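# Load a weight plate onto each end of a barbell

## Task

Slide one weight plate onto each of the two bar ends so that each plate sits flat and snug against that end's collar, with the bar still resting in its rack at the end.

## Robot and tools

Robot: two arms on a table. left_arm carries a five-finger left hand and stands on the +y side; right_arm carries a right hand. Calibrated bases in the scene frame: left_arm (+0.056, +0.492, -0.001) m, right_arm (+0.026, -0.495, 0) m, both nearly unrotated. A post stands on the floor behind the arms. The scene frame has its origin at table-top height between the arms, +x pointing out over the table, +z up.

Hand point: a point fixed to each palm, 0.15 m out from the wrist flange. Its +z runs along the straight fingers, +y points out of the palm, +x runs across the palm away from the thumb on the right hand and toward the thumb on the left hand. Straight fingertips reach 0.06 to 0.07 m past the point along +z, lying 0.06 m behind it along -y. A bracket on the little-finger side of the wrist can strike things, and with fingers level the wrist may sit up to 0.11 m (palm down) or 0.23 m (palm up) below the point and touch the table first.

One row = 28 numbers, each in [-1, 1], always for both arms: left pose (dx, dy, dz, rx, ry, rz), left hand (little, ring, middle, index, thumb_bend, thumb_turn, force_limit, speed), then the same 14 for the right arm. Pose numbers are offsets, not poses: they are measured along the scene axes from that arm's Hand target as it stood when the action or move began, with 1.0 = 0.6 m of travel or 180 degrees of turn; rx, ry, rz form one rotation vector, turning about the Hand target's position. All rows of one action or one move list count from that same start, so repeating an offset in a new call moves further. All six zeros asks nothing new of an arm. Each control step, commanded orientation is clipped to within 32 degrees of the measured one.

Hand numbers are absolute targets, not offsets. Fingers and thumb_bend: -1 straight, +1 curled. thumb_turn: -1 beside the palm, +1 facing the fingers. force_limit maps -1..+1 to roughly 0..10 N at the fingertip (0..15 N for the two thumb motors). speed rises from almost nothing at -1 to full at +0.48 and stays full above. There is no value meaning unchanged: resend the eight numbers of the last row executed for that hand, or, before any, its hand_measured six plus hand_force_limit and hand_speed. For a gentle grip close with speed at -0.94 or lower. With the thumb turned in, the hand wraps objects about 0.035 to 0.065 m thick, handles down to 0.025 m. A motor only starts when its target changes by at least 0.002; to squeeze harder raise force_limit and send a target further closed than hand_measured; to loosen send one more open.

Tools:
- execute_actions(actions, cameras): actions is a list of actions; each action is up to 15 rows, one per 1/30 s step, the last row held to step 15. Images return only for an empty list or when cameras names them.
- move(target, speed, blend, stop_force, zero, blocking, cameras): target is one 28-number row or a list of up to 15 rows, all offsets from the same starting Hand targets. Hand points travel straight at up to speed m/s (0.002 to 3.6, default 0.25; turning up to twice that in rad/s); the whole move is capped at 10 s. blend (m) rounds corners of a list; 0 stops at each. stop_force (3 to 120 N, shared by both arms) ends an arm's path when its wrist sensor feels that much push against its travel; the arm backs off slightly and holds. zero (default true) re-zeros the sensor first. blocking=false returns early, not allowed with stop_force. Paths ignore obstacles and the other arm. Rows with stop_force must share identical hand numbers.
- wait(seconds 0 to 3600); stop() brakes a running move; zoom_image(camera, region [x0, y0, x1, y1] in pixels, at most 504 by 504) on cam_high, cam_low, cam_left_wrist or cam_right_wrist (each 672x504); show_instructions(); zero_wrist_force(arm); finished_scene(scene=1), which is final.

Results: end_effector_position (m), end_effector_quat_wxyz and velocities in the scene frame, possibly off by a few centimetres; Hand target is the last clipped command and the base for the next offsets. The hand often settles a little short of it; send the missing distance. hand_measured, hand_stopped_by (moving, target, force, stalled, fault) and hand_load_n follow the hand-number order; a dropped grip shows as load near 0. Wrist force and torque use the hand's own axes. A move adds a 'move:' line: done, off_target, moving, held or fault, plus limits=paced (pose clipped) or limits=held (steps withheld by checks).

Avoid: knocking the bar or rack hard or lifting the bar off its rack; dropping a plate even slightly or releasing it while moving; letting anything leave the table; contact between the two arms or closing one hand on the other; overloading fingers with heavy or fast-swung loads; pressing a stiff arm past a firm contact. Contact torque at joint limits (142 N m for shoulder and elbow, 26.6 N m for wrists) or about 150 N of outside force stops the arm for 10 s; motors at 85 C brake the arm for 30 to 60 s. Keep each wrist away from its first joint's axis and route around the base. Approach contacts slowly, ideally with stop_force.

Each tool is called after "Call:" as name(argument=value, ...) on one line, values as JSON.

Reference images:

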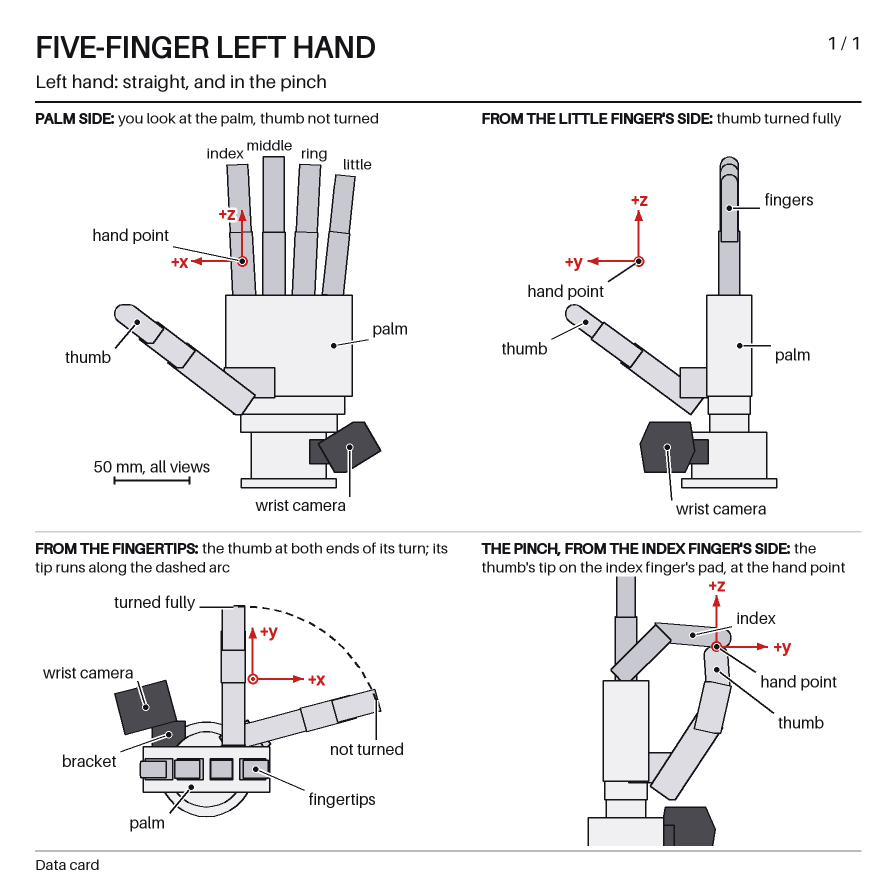

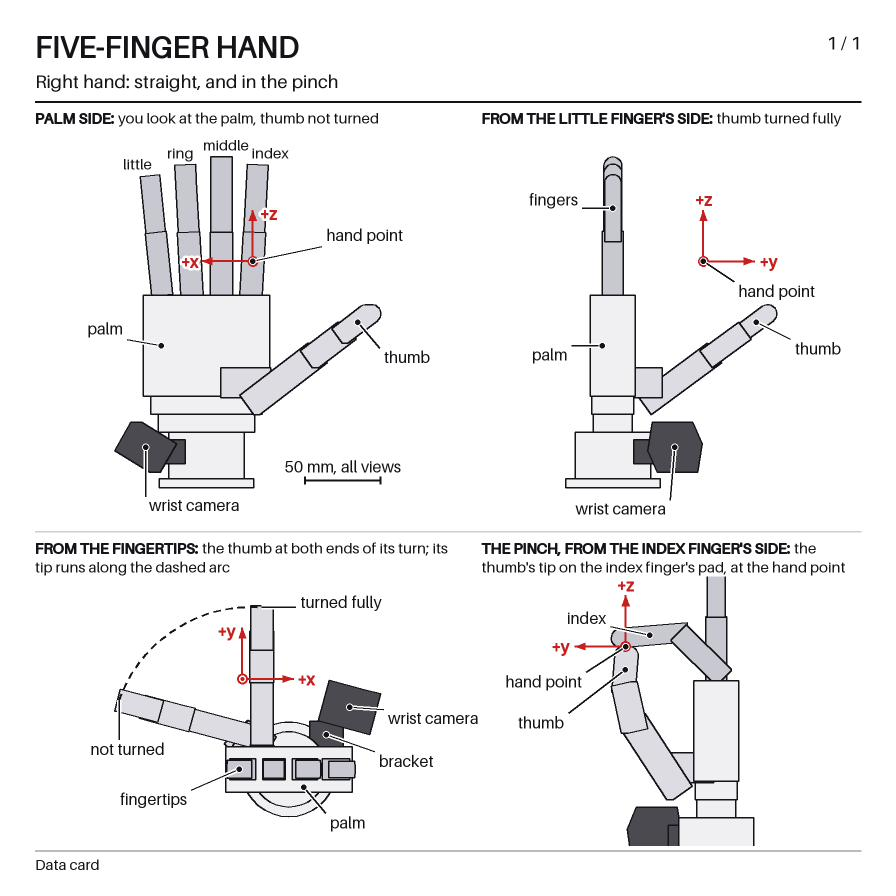

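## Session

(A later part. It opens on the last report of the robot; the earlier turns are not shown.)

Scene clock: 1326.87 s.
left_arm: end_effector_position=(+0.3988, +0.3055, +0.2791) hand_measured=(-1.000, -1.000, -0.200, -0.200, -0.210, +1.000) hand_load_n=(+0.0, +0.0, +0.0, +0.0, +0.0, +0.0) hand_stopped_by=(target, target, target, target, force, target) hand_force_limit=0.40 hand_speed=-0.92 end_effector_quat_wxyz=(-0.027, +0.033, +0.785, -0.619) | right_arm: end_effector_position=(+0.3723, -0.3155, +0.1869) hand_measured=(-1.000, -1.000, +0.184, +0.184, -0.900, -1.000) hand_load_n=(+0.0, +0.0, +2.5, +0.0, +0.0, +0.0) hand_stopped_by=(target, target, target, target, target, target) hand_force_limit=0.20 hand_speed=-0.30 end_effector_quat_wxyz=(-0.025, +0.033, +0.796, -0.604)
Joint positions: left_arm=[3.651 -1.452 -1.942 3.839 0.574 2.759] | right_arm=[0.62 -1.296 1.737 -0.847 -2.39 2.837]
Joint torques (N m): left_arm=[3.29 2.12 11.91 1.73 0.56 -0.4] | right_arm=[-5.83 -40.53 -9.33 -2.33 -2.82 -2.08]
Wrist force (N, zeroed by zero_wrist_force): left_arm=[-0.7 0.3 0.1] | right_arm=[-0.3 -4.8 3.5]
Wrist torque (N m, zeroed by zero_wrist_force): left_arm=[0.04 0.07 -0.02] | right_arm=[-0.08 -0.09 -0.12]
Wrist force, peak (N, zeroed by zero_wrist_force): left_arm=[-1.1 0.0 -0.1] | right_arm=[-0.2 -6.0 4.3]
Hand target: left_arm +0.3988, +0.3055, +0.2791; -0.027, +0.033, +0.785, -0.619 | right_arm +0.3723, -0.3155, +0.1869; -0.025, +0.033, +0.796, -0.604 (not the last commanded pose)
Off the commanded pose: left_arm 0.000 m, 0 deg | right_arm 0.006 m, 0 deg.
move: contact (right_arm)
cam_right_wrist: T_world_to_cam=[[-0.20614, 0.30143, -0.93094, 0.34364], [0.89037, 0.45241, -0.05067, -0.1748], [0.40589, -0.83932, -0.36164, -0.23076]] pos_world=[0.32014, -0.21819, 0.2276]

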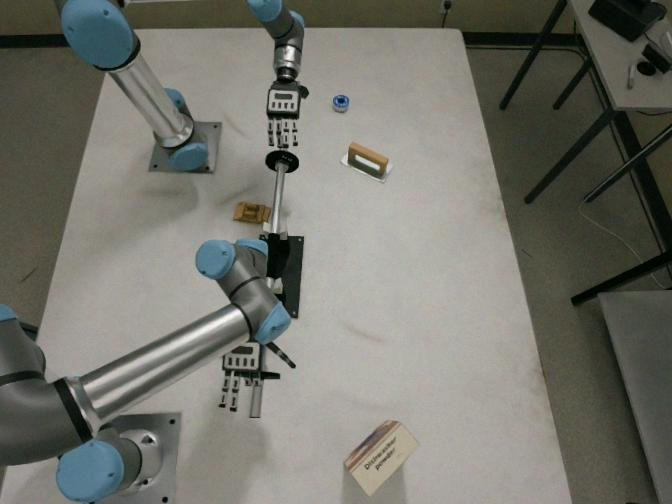

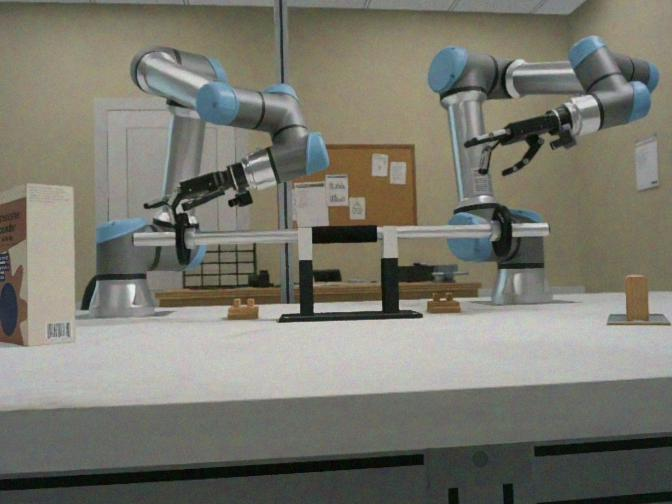

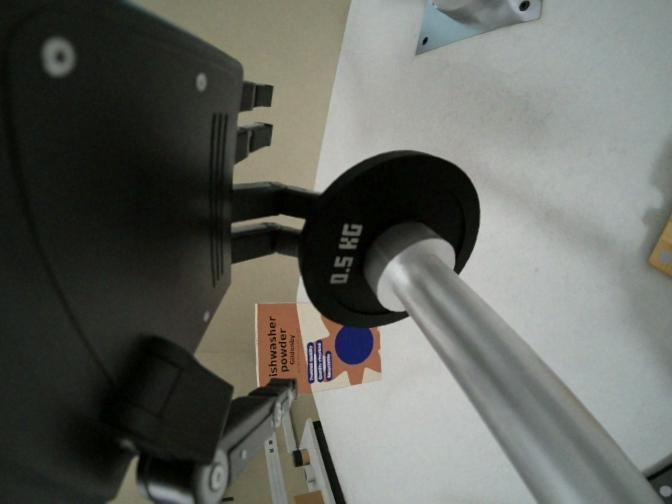

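Call:
move(target=[[0.0006, 0.0067, 0, 0, 0, 0, -1, -1, -1, -1, 0.3, 1, 0.4, -0.3, 0, 0, 0, 0, 0, 0, -1, -1, 0.184, 0.184, -0.9, -1, 0.2, -0.3], [0.0006, 0.0067, -0.14, 0, 0, 0, -1, -1, -1, -1, 0.3, 1, 0.4, -0.3, 0, 0, 0, 0, 0, 0, -1, -1, 0.184, 0.184, -0.9, -1, 0.2, -0.3]], speed=0.04, stop_force=5)

Call:
move(target=[-0.0022, -0.0266, 0, 0, 0, 0, -1, -1, -1, -1, 0.3, 1, 0.4, -0.3, 0, 0, 0, 0, 0, 0, -1, -1, 0.184, 0.184, -0.9, -1, 0.2, -0.3], speed=0.006, stop_force=3, cameras=["cam_high", "cam_low", "cam_left_wrist"])

Call:
zoom_image(camera="cam_low", region=[485, 200, 521, 260])

Call:
zoom_image(camera="cam_low", region=[165, 208, 201, 268])

Scene clock: 1348.63 s.
left_arm: end_effector_position=(+0.3992, +0.3095, +0.1951) hand_measured=(-1.000, -1.000, -1.000, -1.000, -0.210, +1.000) hand_load_n=(+0.0, +0.0, +0.0, +0.0, +0.5, +0.0) hand_stopped_by=(target, target, target, target, force, target) hand_force_limit=0.40 hand_speed=-0.30 end_effector_quat_wxyz=(-0.027, +0.033, +0.785, -0.619) | right_arm: end_effector_position=(+0.3723, -0.3155, +0.1869) hand_measured=(-1.000, -1.000, +0.184, +0.184, -0.900, -1.000) hand_load_n=(+0.0, +0.0, +2.5, +0.0, +0.0, +0.0) hand_stopped_by=(target, target, target, target, target, target) hand_force_limit=0.20 hand_speed=-0.30 end_effector_quat_wxyz=(-0.025, +0.033, +0.796, -0.604)
Joint positions: left_arm=[3.66 -1.535 -2.096 4.07 0.582 2.767] | right_arm=[0.62 -1.296 1.737 -0.847 -2.39 2.837]
Joint torques (N m): left_arm=[-6.84 25.45 22.59 0.86 -2.27 -0.52] | right_arm=[-4.78 -39.15 -10.46 -1.49 -2.81 -1.97]
Wrist force (N, zeroed by zero_wrist_force): left_arm=[-0.6 0.2 0.3] | right_arm=[-0.3 -3.9 3.4]
Wrist torque (N m, zeroed by zero_wrist_force): left_arm=[0.00 0.07 0.03] | right_arm=[-0.07 -0.11 -0.11]
Wrist force, peak (N, zeroed by zero_wrist_force): left_arm=[-1.0 0.4 0.3] | right_arm=[-0.5 -5.2 3.7]
Hand target: left_arm +0.3992, +0.3095, +0.1951; -0.027, +0.033, +0.785, -0.619 | right_arm +0.3723, -0.3155, +0.1869; -0.025, +0.033, +0.796, -0.604
Off the commanded pose: left_arm 0.000 m, 0 deg | right_arm 0.000 m, 0 deg.
move: done

Scene clock: 1351.03 s.
left_arm: end_effector_position=(+0.3985, +0.3013, +0.1951) hand_measured=(-1.000, -1.000, -1.000, -1.000, -0.210, +1.000) hand_load_n=(+0.0, -0.5, +0.0, +0.0, +0.5, +0.0) hand_stopped_by=(target, target, target, target, force, target) hand_force_limit=0.40 hand_speed=-0.30 end_effector_quat_wxyz=(-0.027, +0.033, +0.785, -0.619) | right_arm: end_effector_position=(+0.3723, -0.3155, +0.1869) hand_measured=(-1.000, -1.000, +0.184, +0.184, -0.900, -1.000) hand_load_n=(+0.0, +0.0, +2.5, +0.0, +0.0, +0.0) hand_stopped_by=(target, target, target, target, target, target) hand_force_limit=0.20 hand_speed=-0.30 end_effector_quat_wxyz=(-0.025, +0.033, +0.796, -0.604)
Joint positions: left_arm=[3.641 -1.529 -2.103 4.084 0.564 2.751] | right_arm=[0.62 -1.296 1.737 -0.847 -2.39 2.837]
Joint torques (N m): left_arm=[6.27 2.33 22.05 -1.7 1.5 1.84] | right_arm=[-5.28 -40.13 -10.05 -1.33 -2.91 -1.73]
Wrist force (N, zeroed by zero_wrist_force): left_arm=[-0.5 -0.3 -3.7] | right_arm=[-0.5 -4.2 3.5]
Wrist torque (N m, zeroed by zero_wrist_force): left_arm=[-0.01 -0.03 0.05] | right_arm=[-0.09 -0.07 -0.14]
Wrist force, peak (N, zeroed by zero_wrist_force): left_arm=[-0.1 -1.8 -6.5] | right_arm=[-0.5 -5.6 3.6]
Hand target: left_arm +0.3985, +0.3013, +0.1951; -0.027, +0.033, +0.785, -0.619 (not the last commanded pose) | right_arm +0.3723, -0.3155, +0.1869; -0.025, +0.033, +0.796, -0.604
Off the commanded pose: left_arm 0.008 m, 0 deg | right_arm 0.000 m, 0 deg.
move: contact (left_arm)
cam_left_wrist: T_world_to_cam=[[-0.28325, -0.17915, 0.94217, -0.01918], [-0.77037, 0.62763, -0.11227, 0.13663], [-0.57122, -0.75762, -0.31579, 0.63199]] pos_world=[0.46083, 0.38962, 0.23299]

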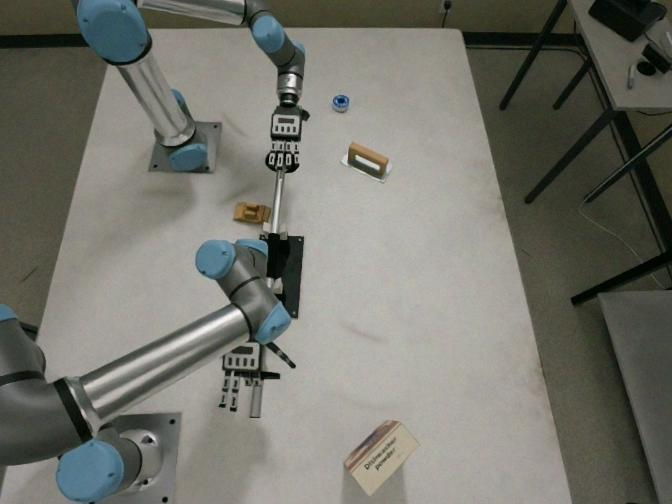

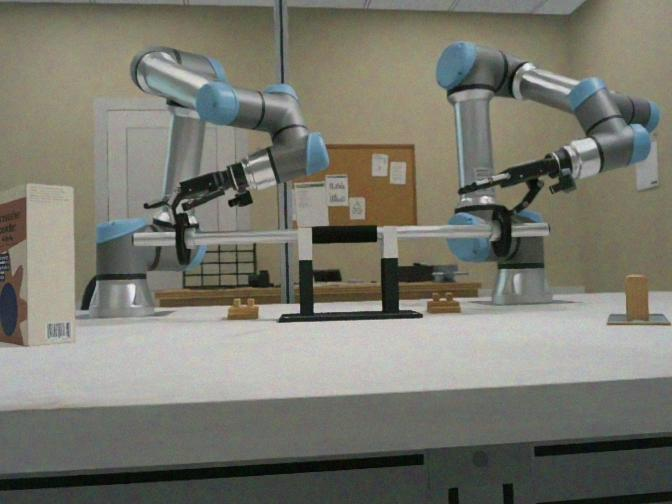

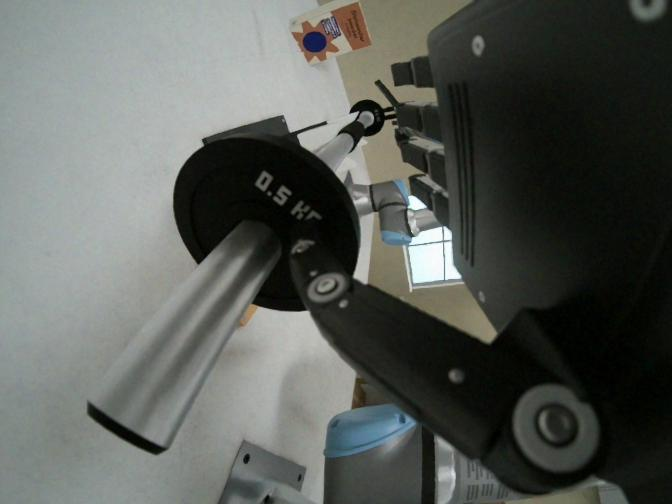

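Scaled by 8.400.

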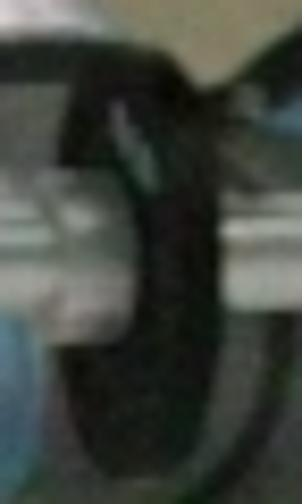

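Scaled by 8.400.

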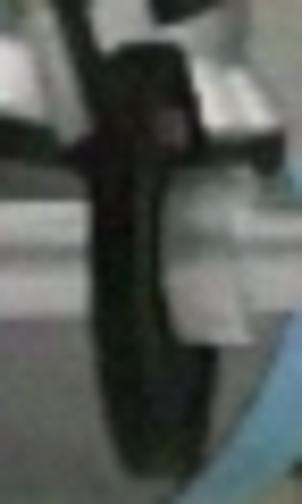

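Call:
move(target=[[0.0014, 0.0166, 0, 0, 0, 0, -1, -1, -1, -1, 0.3, 1, 0.4, -0.3, -0.0014, -0.0166, 0, 0, 0, 0, -1, -1, 0.184, 0.184, -0.9, -1, 0.2, -0.3], [0.0014, 0.0166, 0.15, 0, 0, 0, -1, -1, -1, -1, 0.3, 1, 0.4, -0.3, -0.0014, -0.0166, 0.15, 0, 0, 0, -1, -1, 0.184, 0.184, -0.9, -1, 0.2, -0.3]], speed=[0.015, 0.06], cameras=["all"])

Call:
zoom_image(camera="cam_low", region=[485, 200, 521, 260])

Call:
zoom_image(camera="cam_low", region=[165, 208, 201, 268])

Call:
zoom_image(camera="cam_right_wrist", region=[400, 150, 560, 310])

Scene clock: 1358.90 s.
left_arm: end_effector_position=(+0.3994, +0.3112, +0.2851) hand_measured=(-1.000, -1.000, -1.000, -1.000, -0.210, +1.000) hand_load_n=(+0.0, +0.0, +0.0, +0.0, +0.0, +0.0) hand_stopped_by=(target, target, target, target, force, target) hand_force_limit=0.40 hand_speed=-0.30 end_effector_quat_wxyz=(-0.027, +0.033, +0.785, -0.618) | right_arm: end_effector_position=(+0.3714, -0.3254, +0.2770) hand_measured=(-1.000, -1.000, +0.184, +0.184, -0.900, -1.000) hand_load_n=(+0.0, +0.0, +0.0, +0.0, +0.0, -0.5) hand_stopped_by=(target, target, target, target, target, target) hand_force_limit=0.20 hand_speed=-0.30 end_effector_quat_wxyz=(-0.025, +0.033, +0.796, -0.604)
Joint positions: left_arm=[3.664 -1.453 -1.924 3.814 0.585 2.77] | right_arm=[0.605 -1.386 1.607 -0.635 -2.404 2.828]
Joint torques (N m): left_arm=[4.71 0.76 11.97 1.61 -0.07 1.85] | right_arm=[9.9 -17.08 -9.97 -2.28 1.76 1.76]
Wrist force (N, zeroed by zero_wrist_force): left_arm=[-0.7 0.2 0.0] | right_arm=[0.0 -3.4 0.8]
Wrist torque (N m, zeroed by zero_wrist_force): left_arm=[0.02 0.08 0.00] | right_arm=[0.05 -0.02 -0.03]
Wrist force, peak (N, zeroed by zero_wrist_force): left_arm=[-0.2 -1.1 -3.9] | right_arm=[-0.6 -5.6 3.7]
Hand target: left_arm +0.3994, +0.3112, +0.2851; -0.027, +0.033, +0.785, -0.619 | right_arm +0.3714, -0.3254, +0.2769; -0.025, +0.033, +0.796, -0.604
Off the commanded pose: left_arm 0.000 m, 0 deg | right_arm 0.000 m, 0 deg.
move: done
cam_left_wrist: T_world_to_cam=[[-0.28344, -0.17924, 0.94209, -0.10192], [-0.7703, 0.62771, -0.11233, 0.1411], [-0.57123, -0.75753, -0.31599, 0.66843]] pos_world=[0.46163, 0.39952, 0.32309]
cam_right_wrist: T_world_to_cam=[[-0.2061, 0.30156, -0.93091, 0.43036], [0.89033, 0.4525, -0.05053, -0.16492], [0.406, -0.83923, -0.36175, -0.20619]] pos_world=[0.31924, -0.22819, 0.3177]

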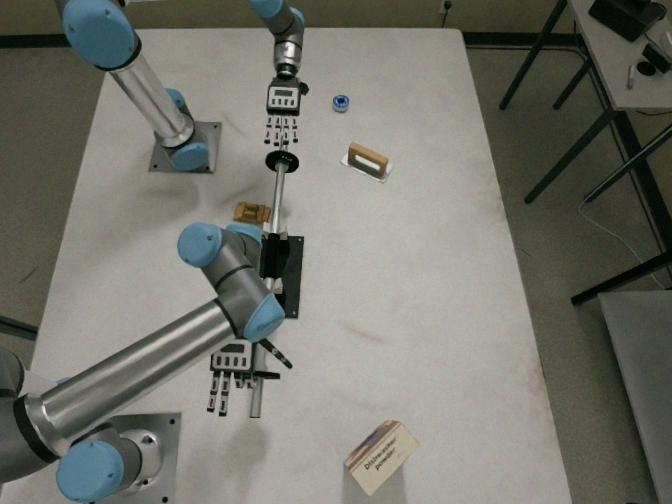

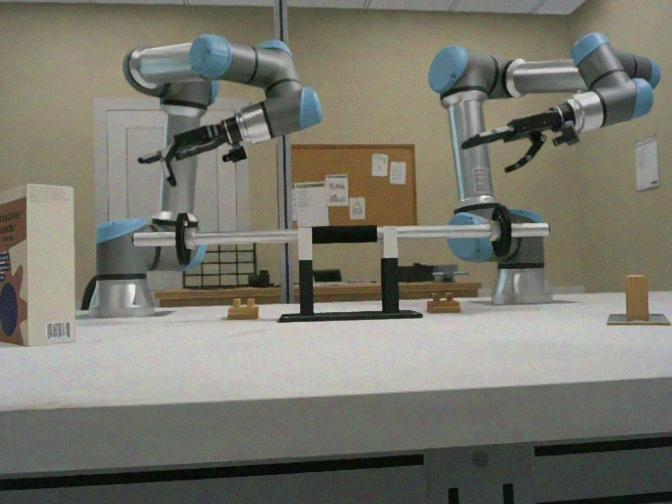

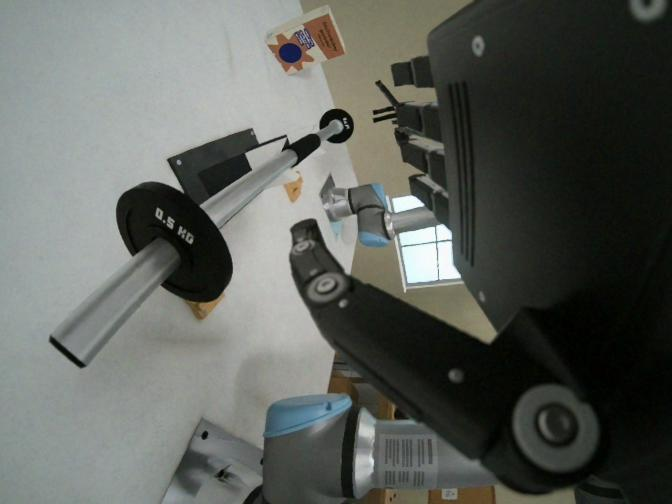

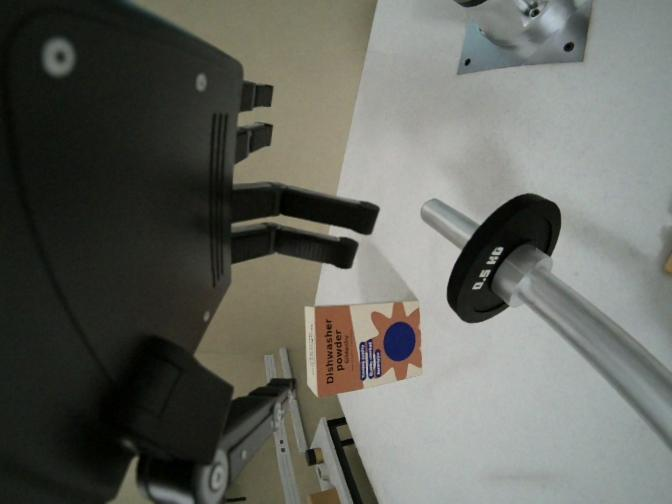

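Scaled by 8.400.

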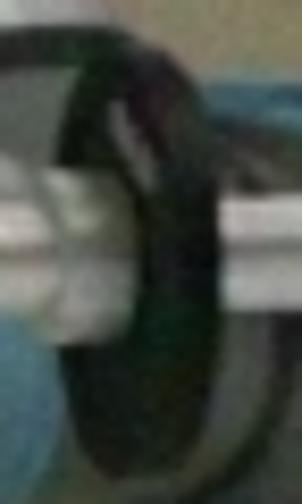

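Scaled by 8.400.

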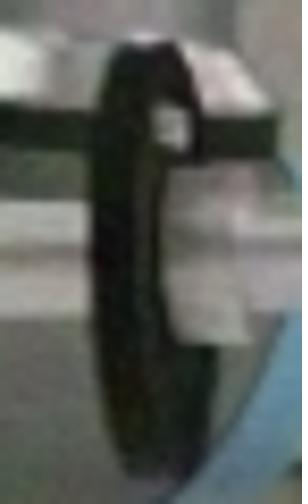

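Scaled by 3.150 from the camera's image (finer frame: 960x720).

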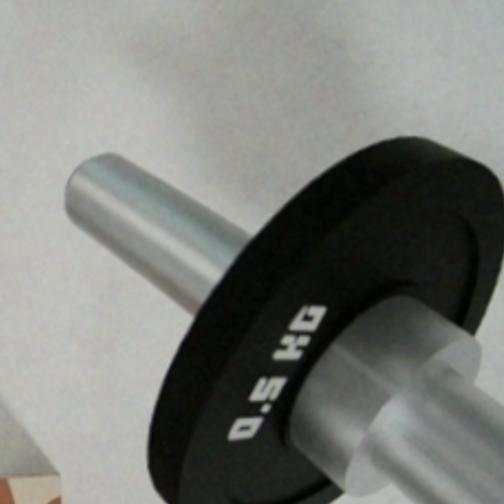

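Call:
finished_scene()

The scene is finished: the task was done.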